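# Move one copper part from the heap into the red bin

## Task

Take exactly one copper part out of the heap and put it in the red bin, making sure no brass part ends up in that bin; when finished, neither hand may be touching any part or the bin.

## Robot and tools

Robot: two arms with five-finger hands. left_arm carries a left hand and sits on the +y side; right_arm carries a right hand. Calibrated bases in the scene frame: left_arm (+0.044, +0.236, 0) m, quat_wxyz (+1.000, 0, 0, -0.008); right_arm (-0.033, -0.308, +0.009) m, quat_wxyz (+1.000, 0, 0, -0.017). A two-camera stand stands behind the arms. Loose objects may occasionally get nudged by something other than the robot.

Frames: the scene frame has its origin at table-top height, halfway between the nominal bases, +z up, +x out across the table, +y toward left_arm. Fixed cameras and the table use it. Each arm's reported hand pose, velocities, targets and wrist-camera pose are in that arm's own base frame, and offsets run along that arm's base axes, with turns about the Hand target position.

Hand point: a point riding with the palm, 0.05 m in front of it and 0.15 m past the wrist mounting face along the fingers. Its +z runs along straight fingers, +y points out of the palm, +x crosses the palm away from the thumb on the right hand (toward the thumb on the left hand). Straight fingertips extend 0.06-0.07 m beyond it along +z, with finger centre lines 0.06 m behind it along -y. A wrist bracket on the little-finger side can collide with things. Arms track commands loosely: resting 1-3 cm (sometimes 5 cm) off, usually low, is normal and not a contact sign.

Row layout (both execute_actions and move): one flat list of 28 numbers, each in [-1, 1], always covering both arms. Order: left_arm dx, dy, dz, rx, ry, rz; left hand little, ring, middle, index, thumb_bend, thumb_turn, force_limit, speed; then the same 14 for right_arm. The six pose numbers are offsets, not poses: they count from that arm's Hand target as it was when the action or move began, in the arm's base axes; 1.0 equals 0.6 m or 180 degrees; rx, ry, rz form a single rotation vector. All zeros re-requests the current Hand target. Finger numbers are absolute targets: +1 open/straight, -1 curled; thumb_bend +1 straight, -1 fully bent; thumb_turn +1 beside the palm, -1 opposite the fingers. force_limit maps -1..+1 to roughly 0..10 N fingertip force (0..15 N for the two thumb motors). speed rises from near zero at -1 to full at +0.48 and stays full above; use -0.94 or slower for gentle grips. The hand never keeps old values by default: repeat the last executed eight numbers for a hand you want unchanged (before any, use hand_measured plus hand_force_limit and hand_speed). Grasp width with thumb opposed: about 0.035-0.065 m, handles down to about 0.025 m.

execute_actions: actions is a list of actions; each action is up to 15 rows, one per 1/30 s step, and a short action repeats its last row to fill 15 steps. Every row in an action is measured from the action's starting Hand target, so sending an offset again moves further. cameras: list of names, ["all"], [] or null (null gives images only with an empty actions list).

move: target is one 28-number row or up to 15 rows, every row counted from the same starting Hand targets. speed: m/s, 0.002-4.3, default 0.25 (turns up to twice that in rad/s), one value or one per target. blend: metres of corner rounding per target, 0 means stop there. blocking=false returns after about 0.5 s while the move continues. Paths are straight, do not avoid obstacles, total at most 10 s. The result adds a move: line giving the ending (done, off_target, moving, held, fault) and limits (paced = pose clipped, held = steps withheld). Faster moves hit harder; targets deeper past a contact press harder.

wait: seconds 0-10; arms hold their last command. stop: brakes a running move. zoom_image: camera plus region [x0, y0, x1, y1] in pixels, at most 504 by 504, from that camera's newest image. show_instructions: shows reference pages. finished_scene: ends the scene permanently (scene may be 1 or omitted).

Cameras: cam_head_left, cam_head_right, cam_high, cam_low, cam_left_wrist, cam_right_wrist, all 896x504.

Results: end_effector_position (m) and end_effector_quat_wxyz in the arm's base frame; Hand target (the last commanded pose after orientation clipping to 40 degrees); hand_measured, hand_stopped_by (moving, target, force, stalled, fault) and hand_load_n (positive when pushing the finger open), all in the six-motor order; hand_force_limit, hand_speed; joint positions, velocities and torques (torques include gravity, carry offsets and noise). A lost grip shows as load falling near 0. Small unchanged items may be omitted.

Cautions: keep every object inside the work area; don't drop parts from height, release them while moving, slam or shove hard. Don't let the hands squeeze each other or the arms collide. Avoid paths passing near an arm's own base. Holding loads or stretching out heats motors; at 100 °C the arm falls for 30-60 s. Any arm stop costs time.

Each tool is called after "Emit:" as name([rows], argument=value, ...), one row to a line, values as JSON.

Reference images:

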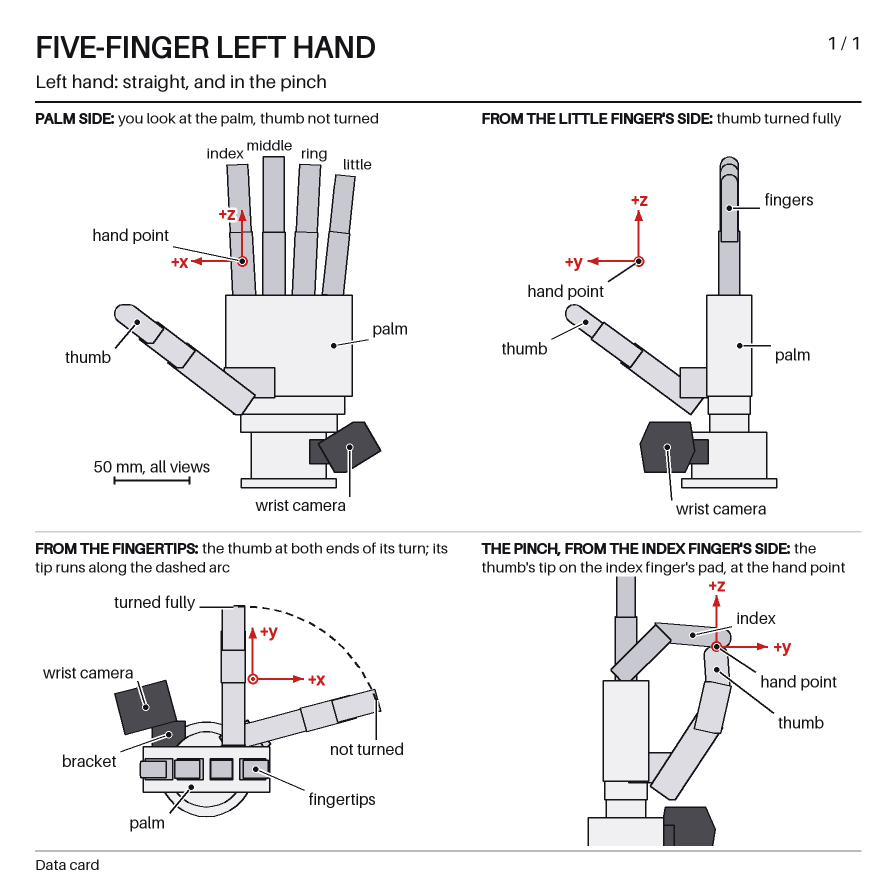

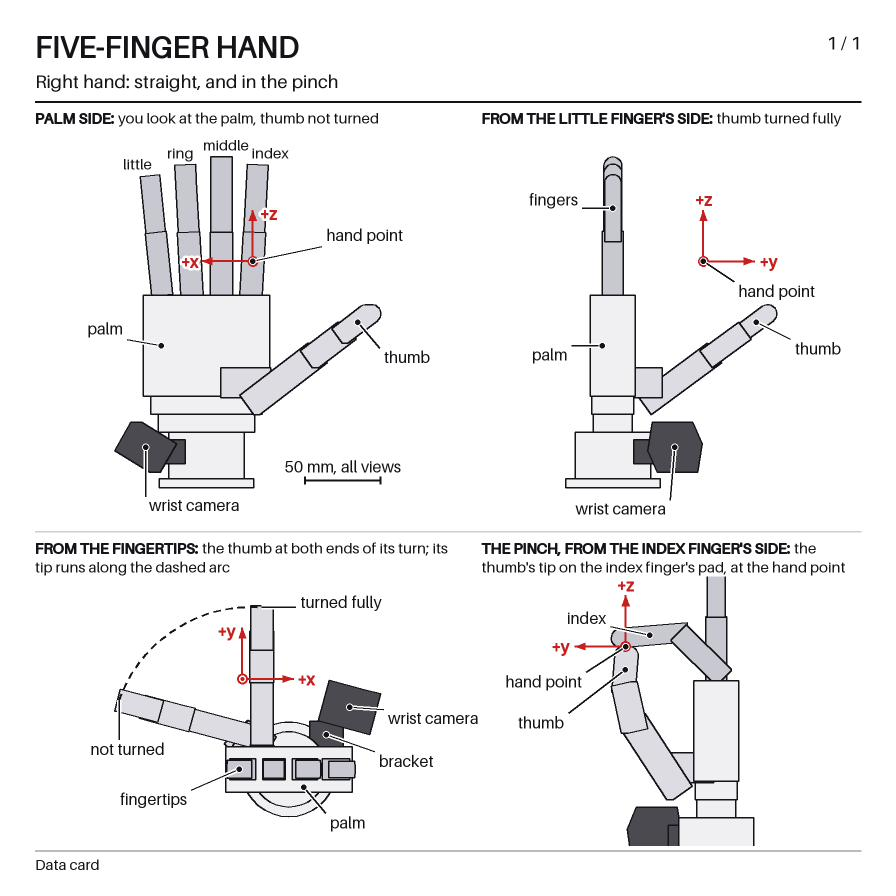

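## Session

Emit:
execute_actions(actions=[])

Scene clock: 0.00 s.
left_arm: end_effector_position=(+0.5963, +0.0829, +0.3064) hand_measured=(+1.000, +1.000, +1.000, +1.000, +1.000, +1.000) hand_load_n=(+0.0, +0.0, +0.0, +0.0, +0.0, +0.0) hand_stopped_by=(target, target, target, target, target, target) hand_force_limit=0.00 hand_speed=-0.80 end_effector_quat_wxyz=(-0.108, +0.931, -0.045, +0.345) | right_arm: end_effector_position=(+0.7546, -0.0503, +0.3284) hand_measured=(+1.000, +1.000, +1.000, +1.000, +1.000, +1.000) hand_load_n=(+0.0, +0.0, +0.0, +0.0, +0.0, +0.0) hand_stopped_by=(target, target, target, target, target, target) hand_force_limit=0.00 hand_speed=-0.80 end_effector_quat_wxyz=(+0.286, -0.559, +0.664, -0.405)
Joint positions: left_arm=[0.249 1.413 1.37 -0.787 -0.004 -1.223] | right_arm=[-0.065 1.801 1.894 -0.633 0.164 0.013]
Joint velocities: within noise
Joint torques (N m): no reading
Motor temperatures (°C): left_arm=[23 19 24 19 21 21] | right_arm=[22 23 19 20 19 19]
Heat: left arm: hottest elbow 24 °C; right arm: hottest shoulder 23 °C.
Hand target: left_arm +0.6028, +0.0837, +0.3301; -0.112, +0.922, -0.044, +0.367 | right_arm +0.7609, -0.0512, +0.3418; +0.295, -0.551, +0.661, -0.415

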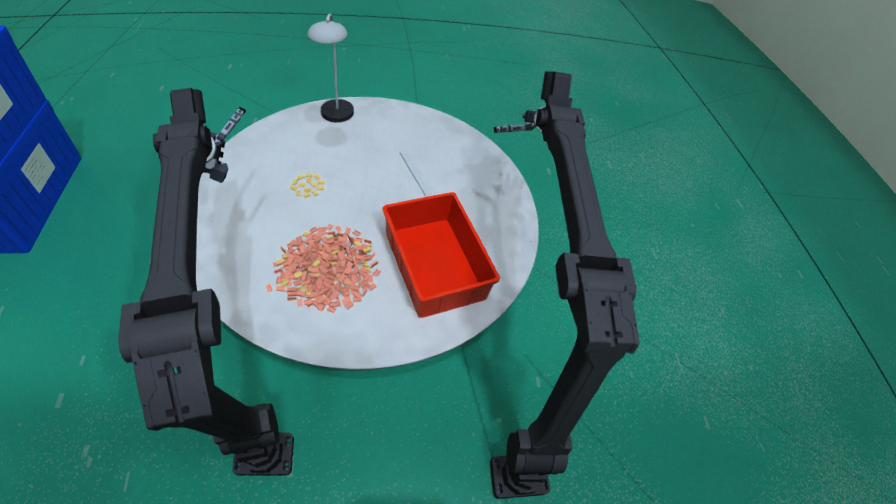

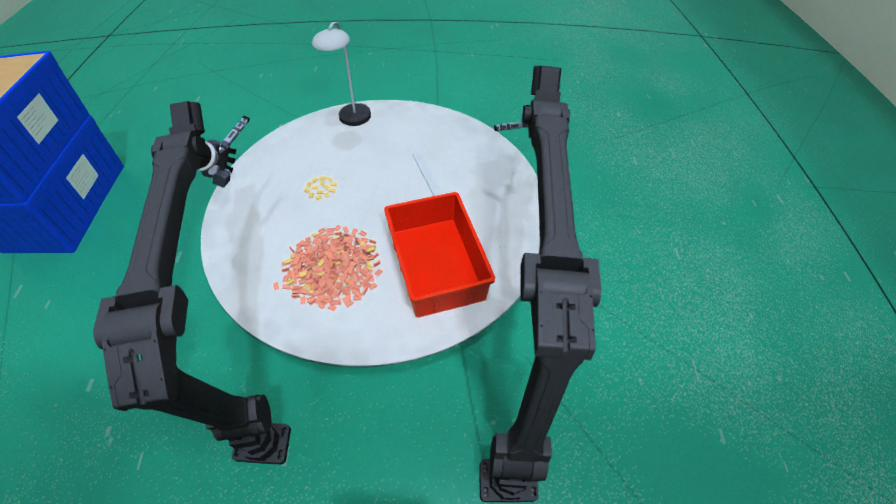

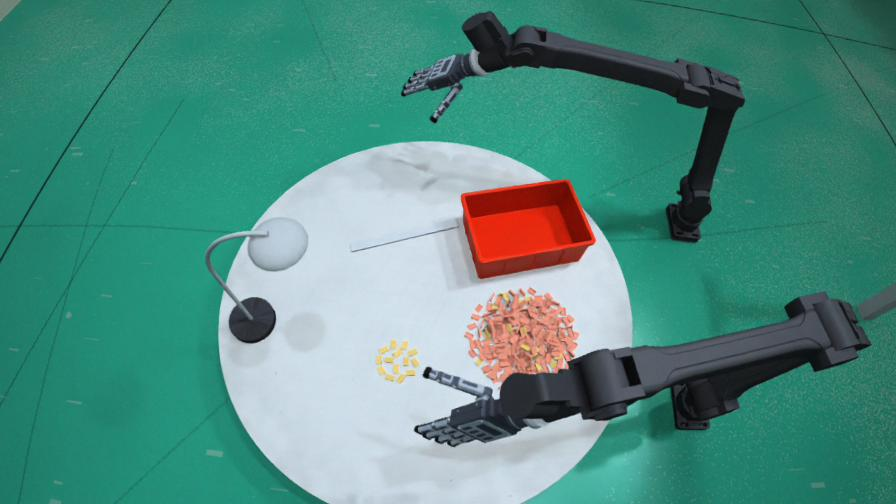

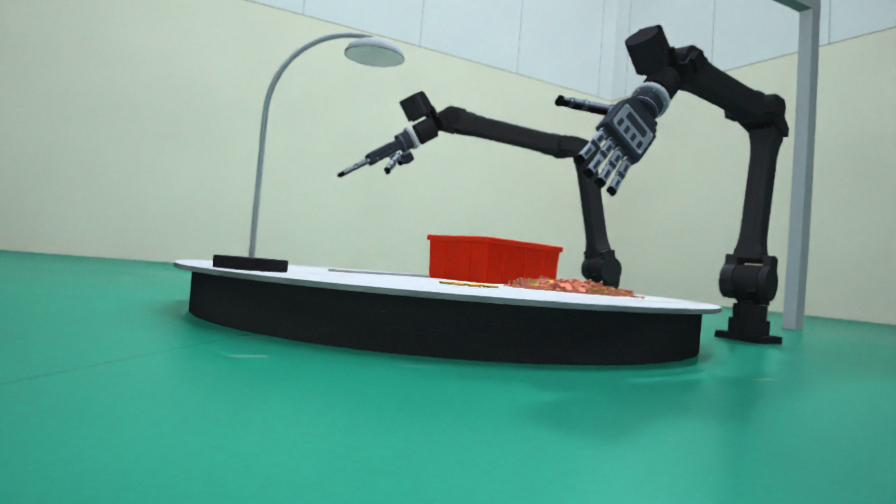

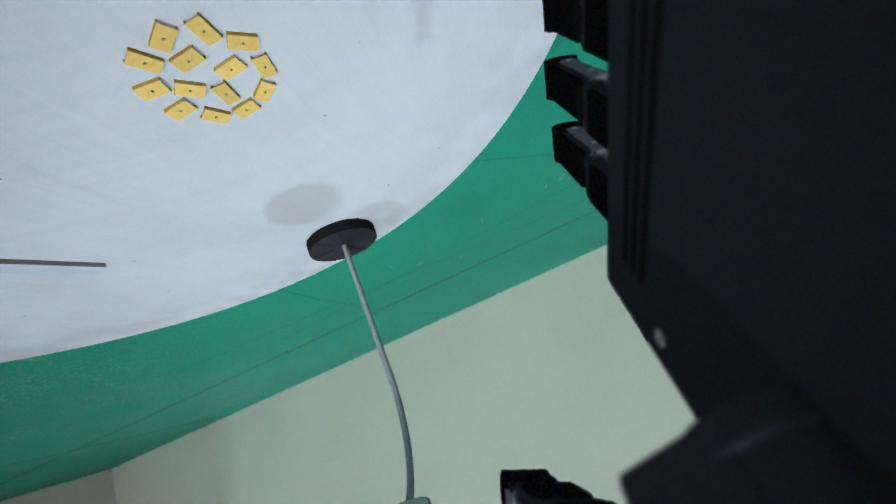

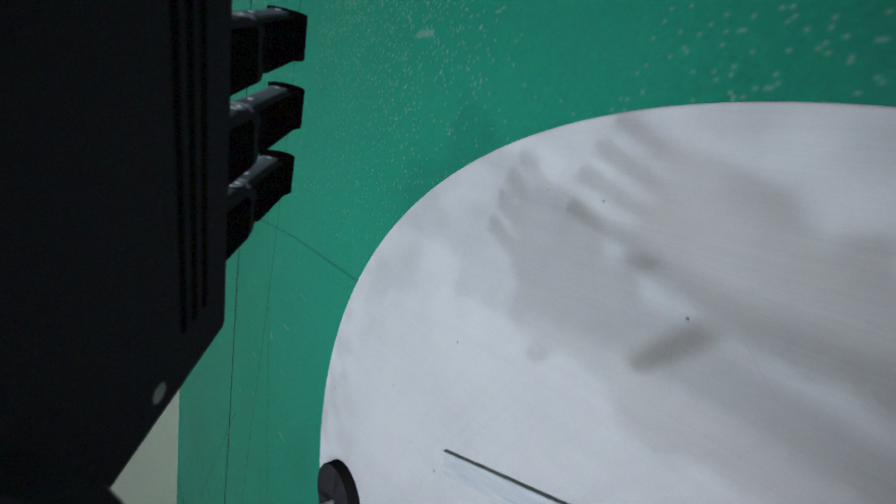

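Emit:
zoom_image(camera="cam_head_left", region=[240, 160, 520, 330])

Emit:
zoom_image(camera="cam_high", region=[430, 260, 610, 400])

Scaled by 1.800 from the camera's 896x504 image, which has a finer 1280x720 frame.

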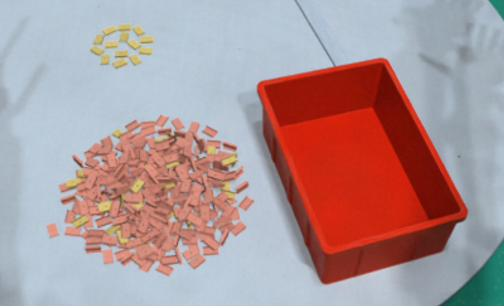

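Scaled by 2.800 from the camera's 896x504 image, which has a finer 1280x720 frame.

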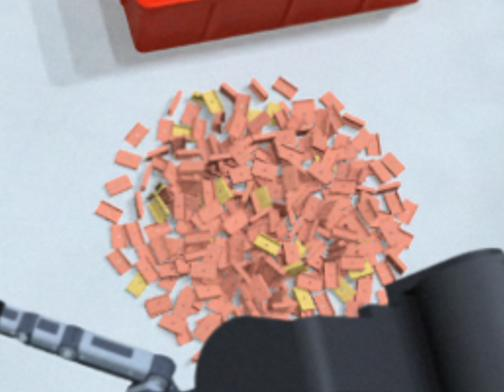

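Emit:
zoom_image(camera="cam_left_wrist", region=[100, 0, 300, 130])

Emit:
zoom_image(camera="cam_head_left", region=[255, 215, 395, 320])

Emit:
zoom_image(camera="cam_head_right", region=[260, 215, 400, 320])

Scaled by 2.520 from the camera's 896x504 image, which has a finer 1280x720 frame.

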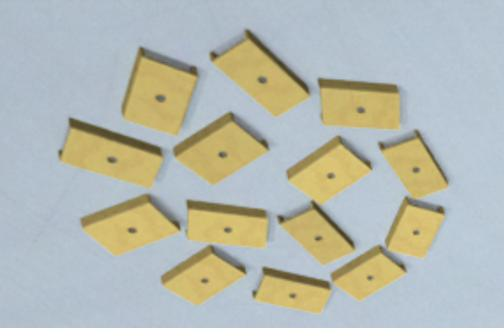

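Scaled by 3.600 from the camera's 896x504 image, which has a finer 1280x720 frame.

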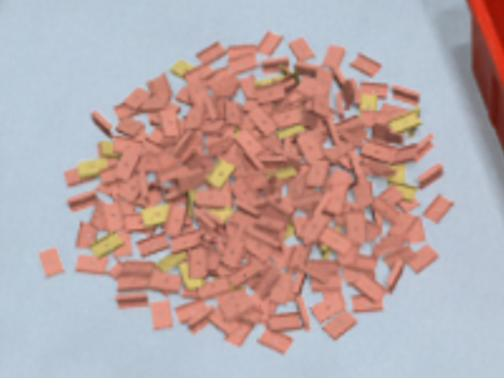

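Scaled by 3.600 from the camera's 896x504 image, which has a finer 1280x720 frame.

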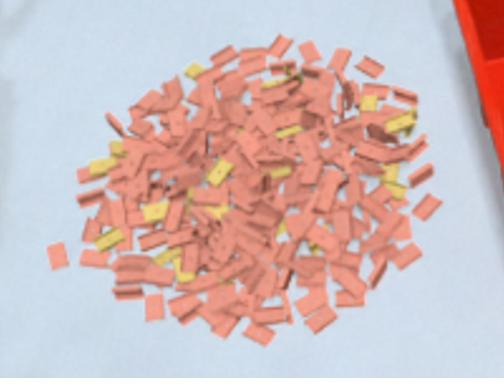

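Emit:
move(target=[-0.305,-0.056,-0.184,0.3096,-0.0104,-0.324,1,1,1,0.2,0.3,-1,0,0, 0,0,0,0,0,0,1,1,1,1,1,1,0,-0.8], cameras=["all"])

Scene clock: 72.73 s.
left_arm: end_effector_position=(+0.4157, +0.0494, +0.2118) hand_measured=(+1.000, +1.000, +1.000, +0.200, +0.300, -1.000) hand_load_n=(+0.0, +0.0, +0.0, +0.0, +0.0, +0.0) hand_stopped_by=(target, target, target, target, target, target) hand_force_limit=0.00 hand_speed=0.00 end_effector_quat_wxyz=(-0.310, +0.641, -0.627, +0.316) | right_arm: end_effector_position=(+0.7546, -0.0503, +0.3284) hand_measured=(+1.000, +1.000, +1.000, +1.000, +1.000, +1.000) hand_load_n=(+0.0, +0.0, +0.0, +0.0, +0.0, +0.0) hand_stopped_by=(target, target, target, target, target, target) hand_force_limit=0.00 hand_speed=-0.80 end_effector_quat_wxyz=(+0.286, -0.559, +0.664, -0.405)
Joint positions: left_arm=[0.268 0.998 0.834 -0.507 0.211 0.143] | right_arm=[-0.065 1.801 1.894 -0.633 0.164 0.013]
Joint torques (N m): left_arm=[0.56 -4.78 7.23 2.93 0.35 0.15] | right_arm=[-1.2 -21.13 10.33 1.21 0.02 0.03]
Motor temperatures (°C): left_arm=[23 20 28 19 21 21] | right_arm=[22 26 31 20 19 19]
Heat: left arm: hottest elbow 28 °C; right arm: hottest elbow 31 °C.
Hand target: left_arm +0.4198, +0.0500, +0.2197; -0.326, +0.627, -0.627, +0.327 | right_arm +0.7609, -0.0512, +0.3418; +0.295, -0.551, +0.661, -0.415
Off the commanded pose: left_arm 0.009 m, 3 deg | right_arm 0.015 m, 2 deg.
move: off_target (left_arm, right_arm)
camera_calibration:
cam_left_wrist: T_world_to_cam=[[0.521761, -0.194817, 0.830549, -0.39772], [-0.534582, -0.833381, 0.14035, 0.235737], [0.664821, -0.517225, -0.538972, -0.0228418], [0, 0, 0, 1]] pos_world=[0.348722, 0.107162, 0.284929]

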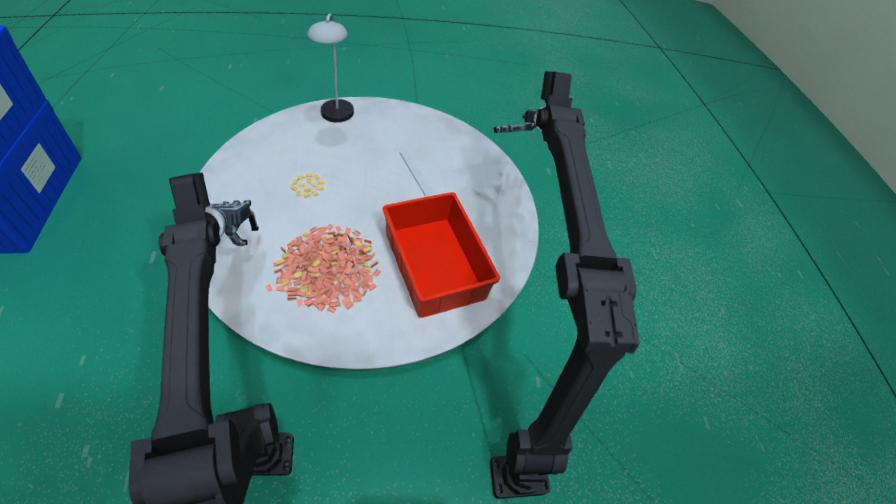

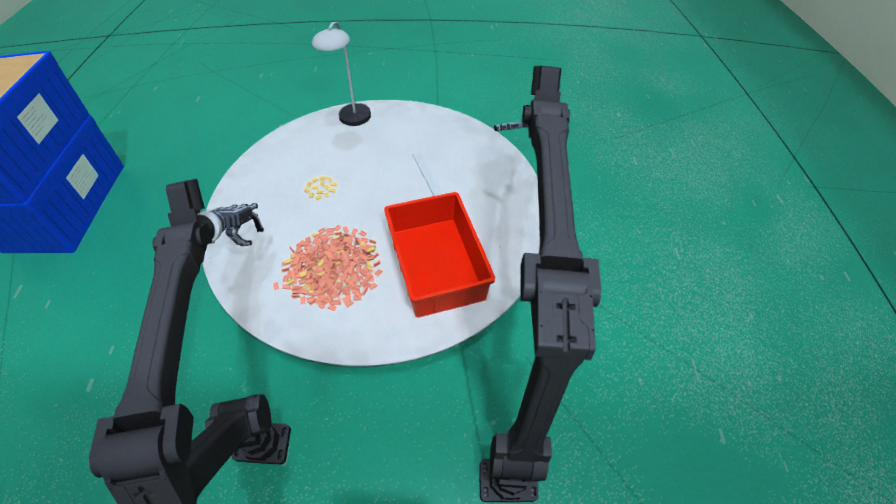

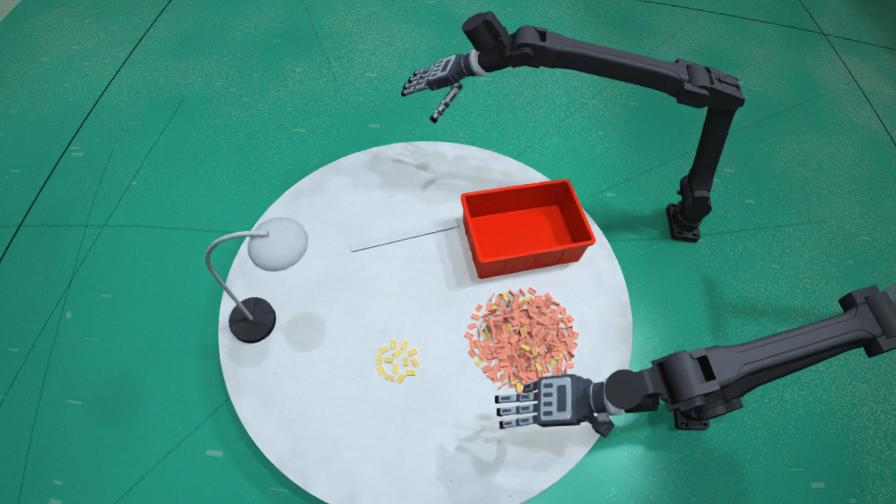

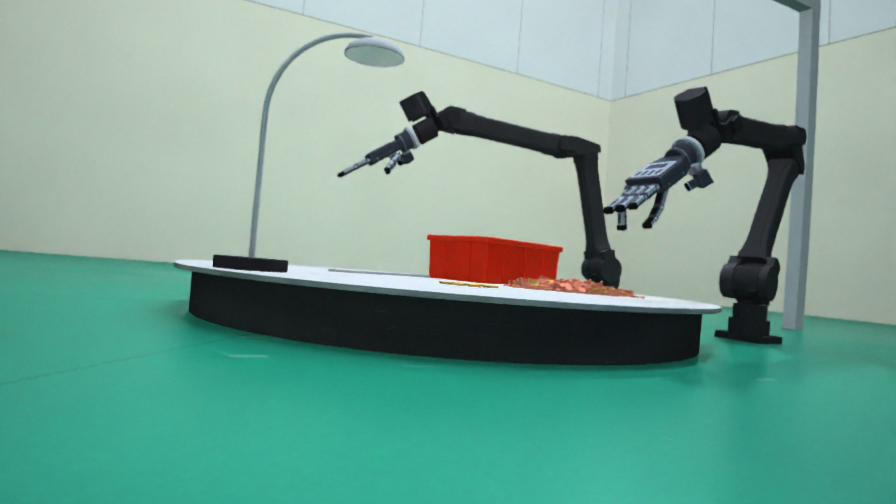

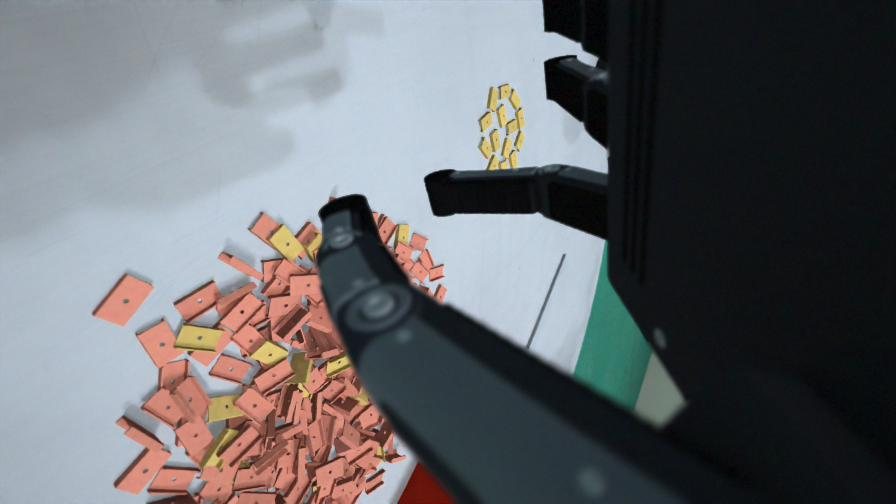

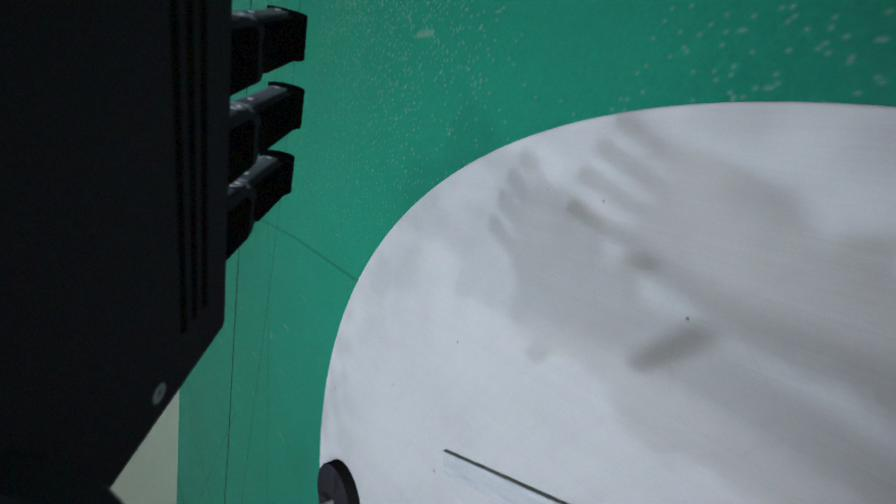

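Emit:
zoom_image(camera="cam_head_left", region=[190, 180, 330, 320])

Emit:
zoom_image(camera="cam_head_right", region=[190, 180, 330, 320])

Emit:
zoom_image(camera="cam_high", region=[460, 340, 640, 480])

Emit:
zoom_image(camera="cam_left_wrist", region=[80, 150, 500, 504])

Scaled by 3.600 from the camera's 896x504 image, which has a finer 1280x720 frame.

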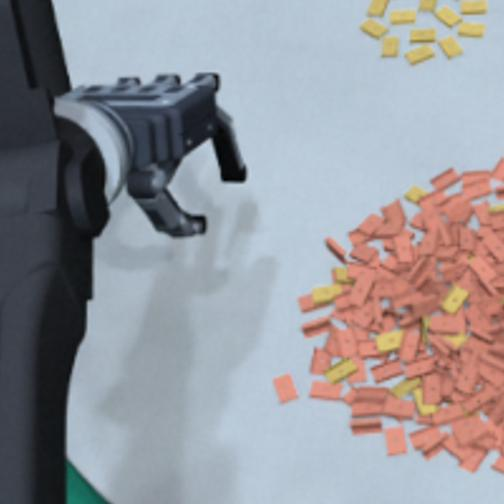

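Scaled by 3.600 from the camera's 896x504 image, which has a finer 1280x720 frame.

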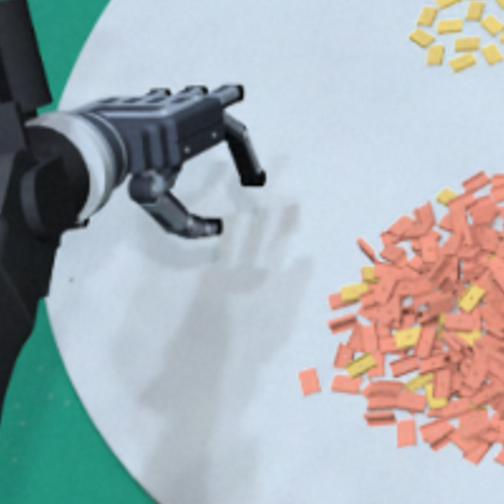

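Scaled by 2.800 from the camera's 896x504 image, which has a finer 1280x720 frame.

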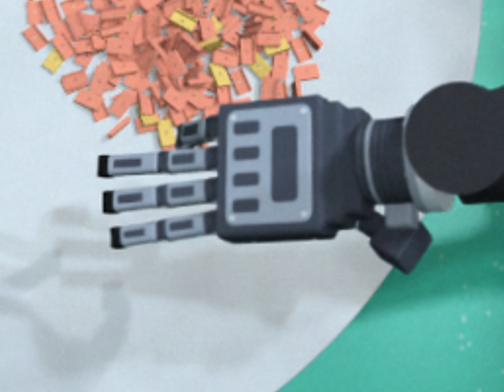

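Scaled by 1.200 from the camera's 896x504 image, which has a finer 1280x720 frame.

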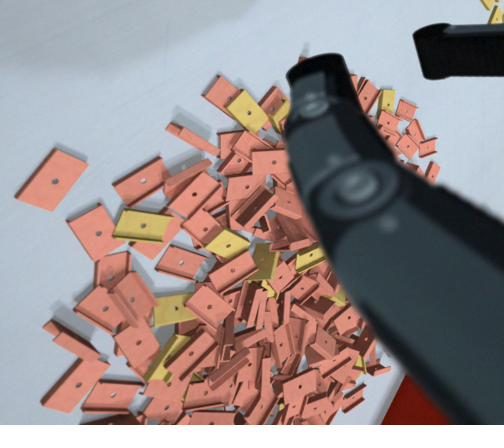

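Emit:
move(target=[-0.0963,-0.0417,-0.1078,0.0217,-0.110,0.1217,1,1,1,0.2,0.3,-0.65,0,0, 0,0,0,0,0,0,1,1,1,1,1,1,0,-0.8], cameras=["cam_head_left","cam_head_right","cam_left_wrist","cam_low"])

Scene clock: 247.63 s.
left_arm: end_effector_position=(+0.3585, +0.0265, +0.1489) hand_measured=(+1.000, +1.000, +1.000, +0.200, +0.300, -0.650) hand_load_n=(+0.0, +0.0, +0.0, +0.0, +0.0, +0.0) hand_stopped_by=(target, target, target, target, target, target) hand_force_limit=0.00 hand_speed=0.00 end_effector_quat_wxyz=(-0.499, +0.662, -0.454, +0.328) | right_arm: end_effector_position=(+0.7546, -0.0503, +0.3284) hand_measured=(+1.000, +1.000, +1.000, +1.000, +1.000, +1.000) hand_load_n=(+0.5, +0.0, +0.0, +0.0, +0.0, -0.5) hand_stopped_by=(target, target, target, target, target, target) hand_force_limit=0.00 hand_speed=-0.80 end_effector_quat_wxyz=(+0.286, -0.559, +0.664, -0.405)
Joint positions: left_arm=[-0.048 0.648 0.309 0.019 -0.416 -0.114] | right_arm=[-0.065 1.801 1.894 -0.633 0.164 0.013]
Joint torques (N m): left_arm=[-0.21 0.26 7.12 3.17 -0.17 -0.07] | right_arm=[-1.2 -21.07 10.33 1.22 0.01 0.03]
Motor temperatures (°C): left_arm=[22 20 30 19 20 20] | right_arm=[21 28 36 20 18 19]
Heat: left arm: hottest elbow 30 °C; right arm: hottest elbow 36 °C.
Hand target: left_arm +0.3620, +0.0250, +0.1550; -0.505, +0.658, -0.443, +0.340 | right_arm +0.7609, -0.0512, +0.3418; +0.295, -0.551, +0.661, -0.415
Off the commanded pose: left_arm 0.007 m, 2 deg | right_arm 0.015 m, 2 deg.
move: off_target (right_arm)
camera_calibration:
cam_left_wrist: T_world_to_cam=[[0.265837, -0.144773, 0.953085, -0.247892], [-0.207444, -0.974089, -0.0901026, 0.115739], [0.941434, -0.173759, -0.288981, -0.176093], [0, 0, 0, 1]] pos_world=[0.255688, 0.0462537, 0.195803]
Images, in order (width x height): cam_head_left 896x504, cam_head_right 896x504, cam_low 896x504, cam_left_wrist 896x504.

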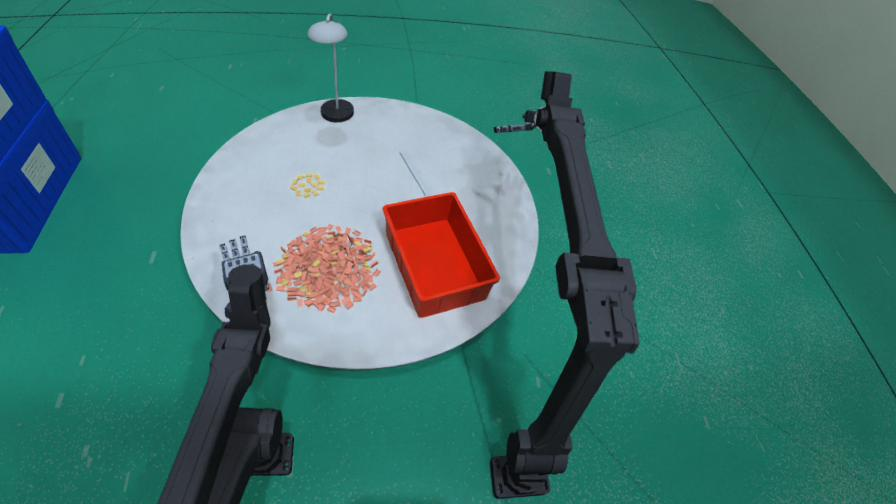

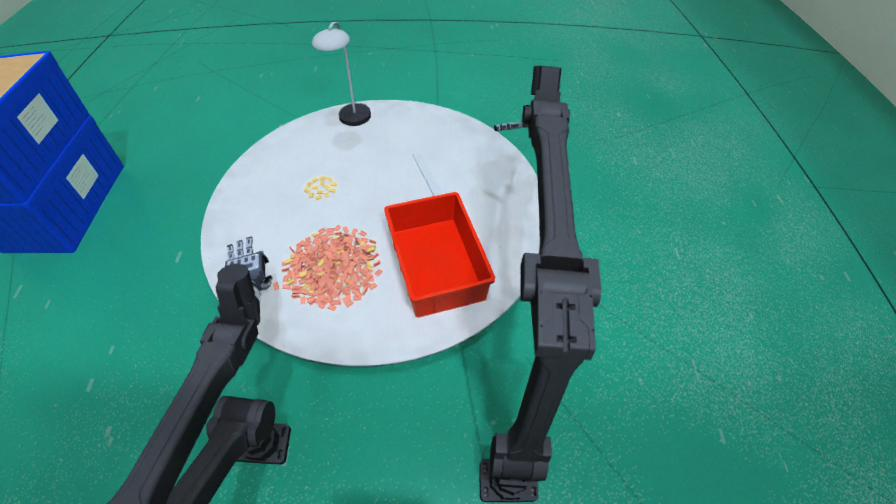

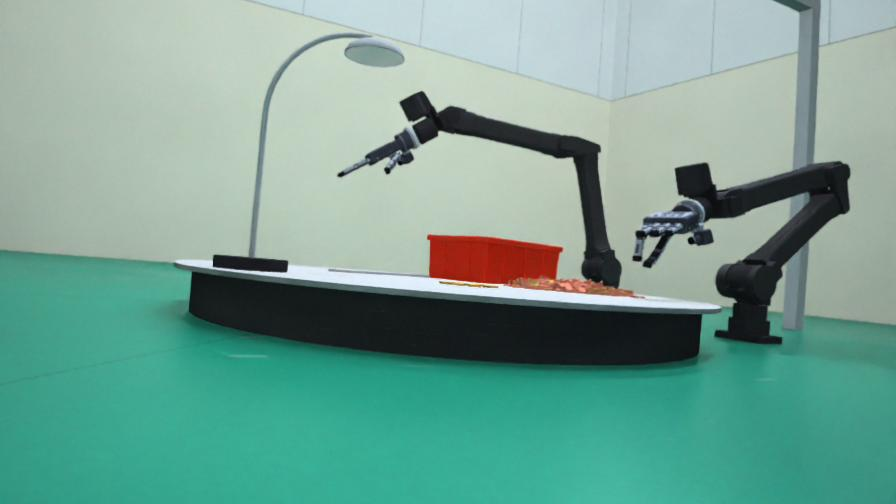

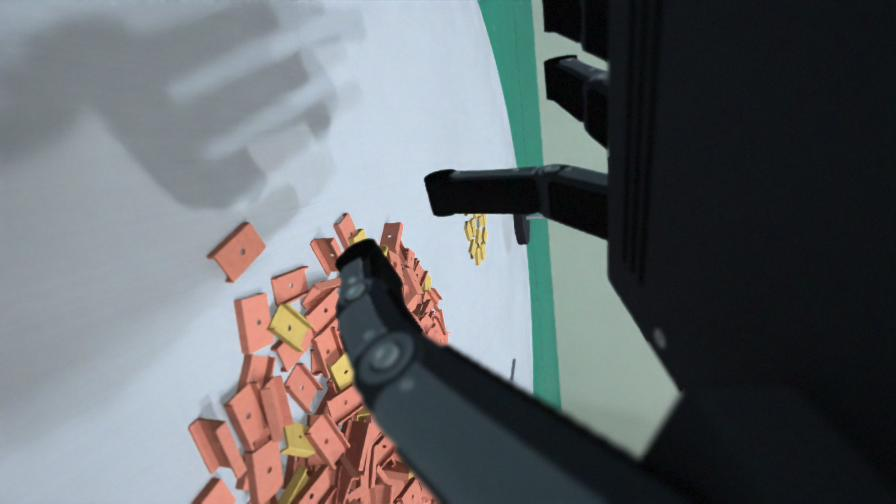

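Emit:
zoom_image(camera="cam_left_wrist", region=[180, 130, 560, 400])

Emit:
zoom_image(camera="cam_low", region=[580, 150, 760, 320])

Emit:
zoom_image(camera="cam_head_right", region=[200, 220, 320, 320])

Scaled by 1.326 from the camera's 896x504 image, which has a finer 1280x720 frame.

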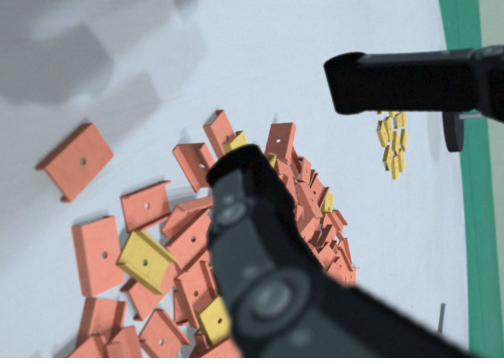

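Scaled by 2.800 from the camera's 896x504 image, which has a finer 1280x720 frame.

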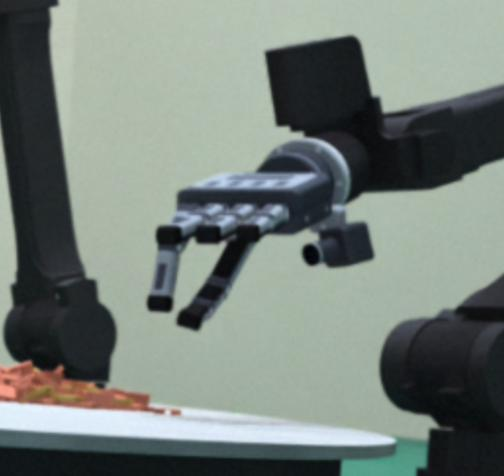

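Scaled by 4.200 from the camera's 896x504 image, which has a finer 1280x720 frame.

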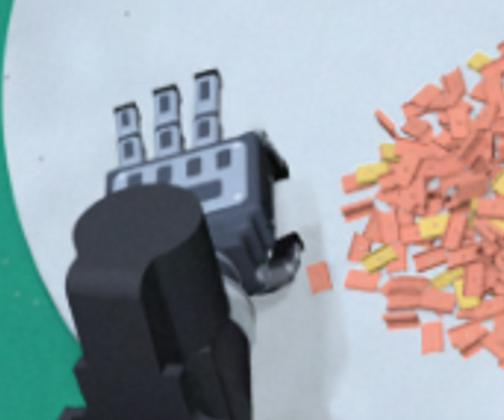

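Emit:
move(target=[0.005,0.0017,-0.0583,0,0,0,1,1,1,0.2,0.1,-0.65,0,0, 0,0,0,0,0,0,1,1,1,1,1,1,0,-0.8], cameras=["cam_head_left","cam_head_right","cam_left_wrist","cam_low"], speed=0.1)

Emit:
zoom_image(camera="cam_low", region=[600, 200, 720, 320])

Emit:
zoom_image(camera="cam_left_wrist", region=[180, 130, 560, 400])

Emit:
zoom_image(camera="cam_head_right", region=[220, 240, 300, 310])

Scene clock: 332.37 s.
left_arm: end_effector_position=(+0.3619, +0.0264, +0.1172) hand_measured=(+1.000, +1.000, +1.000, +0.200, +0.100, -0.650) hand_load_n=(+0.0, +0.0, +0.0, +0.0, +0.0, +0.0) hand_stopped_by=(target, target, target, target, target, target) hand_force_limit=0.00 hand_speed=0.00 end_effector_quat_wxyz=(-0.501, +0.660, -0.451, +0.332) | right_arm: end_effector_position=(+0.7546, -0.0503, +0.3284) hand_measured=(+1.000, +1.000, +1.000, +1.000, +1.000, +1.000) hand_load_n=(+0.0, +0.0, +0.0, +0.0, +0.0, +0.0) hand_stopped_by=(target, target, target, target, target, target) hand_force_limit=0.00 hand_speed=-0.80 end_effector_quat_wxyz=(+0.286, -0.559, +0.664, -0.405)
Joint positions: left_arm=[-0.048 0.742 0.238 0.194 -0.416 -0.114] | right_arm=[-0.065 1.801 1.894 -0.633 0.164 0.013]
Joint torques (N m): left_arm=[0.32 0.56 6.67 3.18 0.02 -0.04] | right_arm=[-1.2 -21.13 10.33 1.22 0.02 0.03]
Heat: left arm: hottest elbow 29 °C; right arm: hottest elbow 37 °C.
Hand target: left_arm +0.3650, +0.0260, +0.1200; -0.505, +0.658, -0.443, +0.340 | right_arm +0.7609, -0.0512, +0.3418; +0.295, -0.551, +0.661, -0.415
Off the commanded pose: left_arm 0.004 m, 1 deg | right_arm 0.015 m, 2 deg.
move: off_target (right_arm)
camera_calibration:
cam_left_wrist: T_world_to_cam=[[0.256225, -0.144264, 0.955791, -0.215413], [-0.206558, -0.974132, -0.0916594, 0.113233], [0.944289, -0.173941, -0.279396, -0.190716], [0, 0, 0, 1]] pos_world=[0.258674, 0.0460546, 0.162983]
Images, in order (width x height): cam_head_left 896x504, cam_head_right 896x504, cam_low 896x504, cam_left_wrist 896x504.

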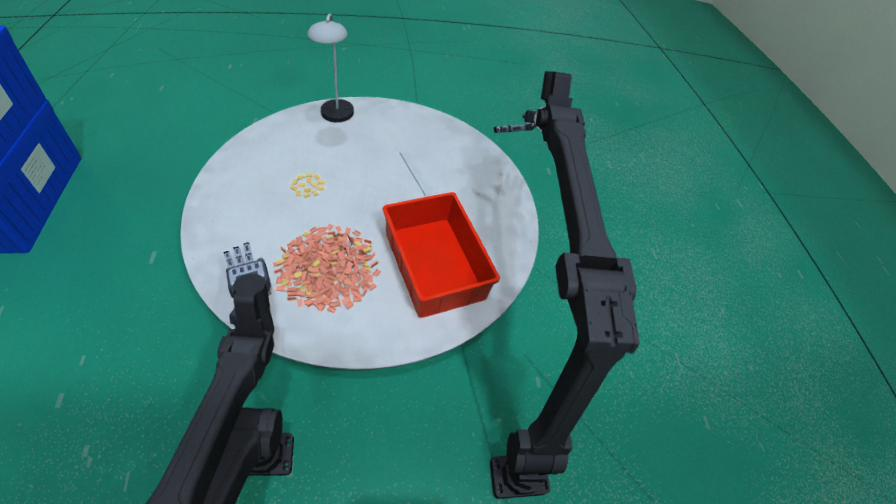

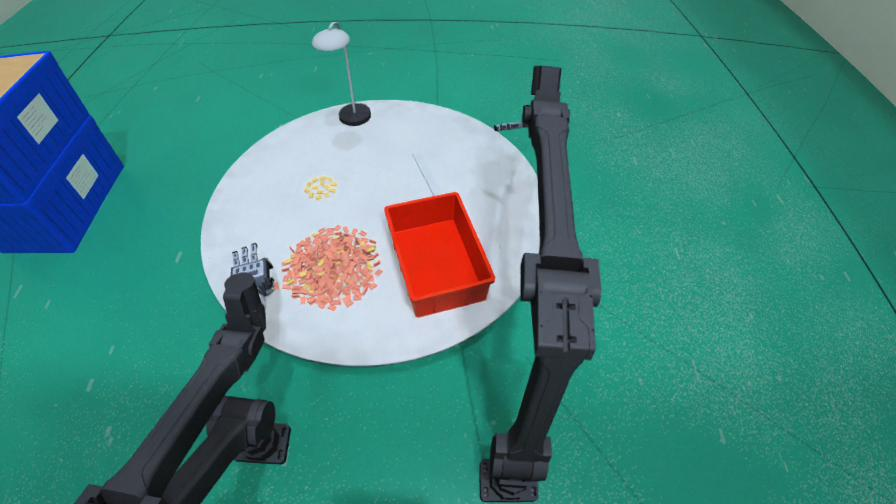

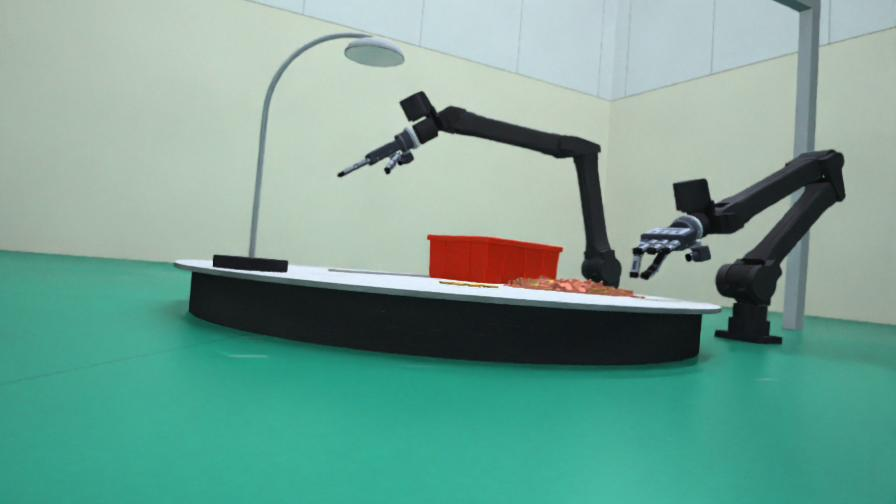

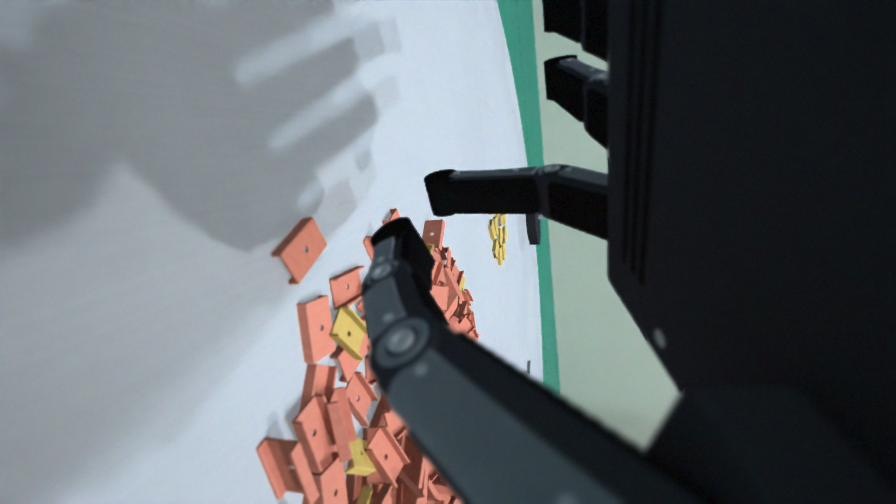

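Scaled by 4.200 from the camera's 896x504 image, which has a finer 1280x720 frame.

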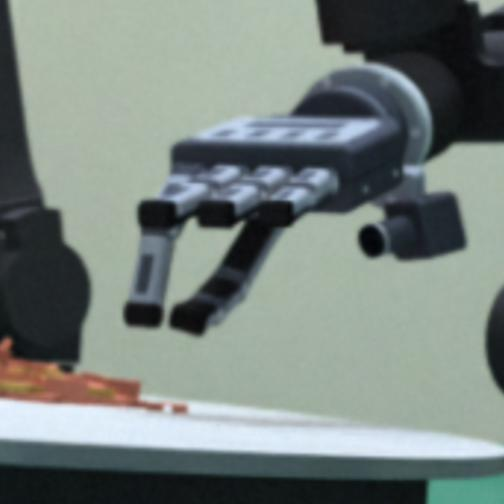

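Scaled by 1.326 from the camera's 896x504 image, which has a finer 1280x720 frame.

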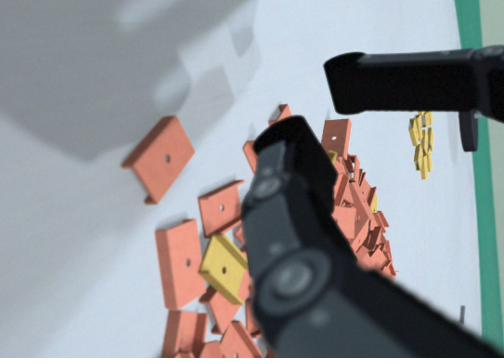

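Scaled by 6.300 from the camera's 896x504 image, which has a finer 1280x720 frame.

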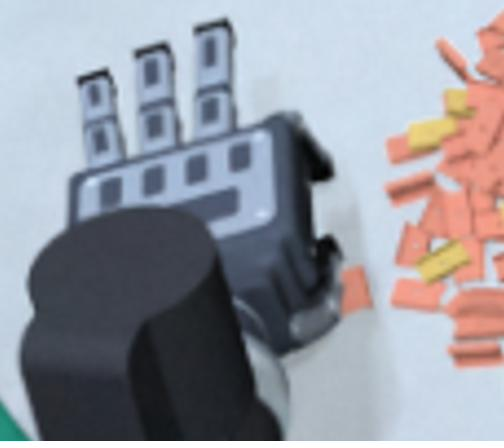

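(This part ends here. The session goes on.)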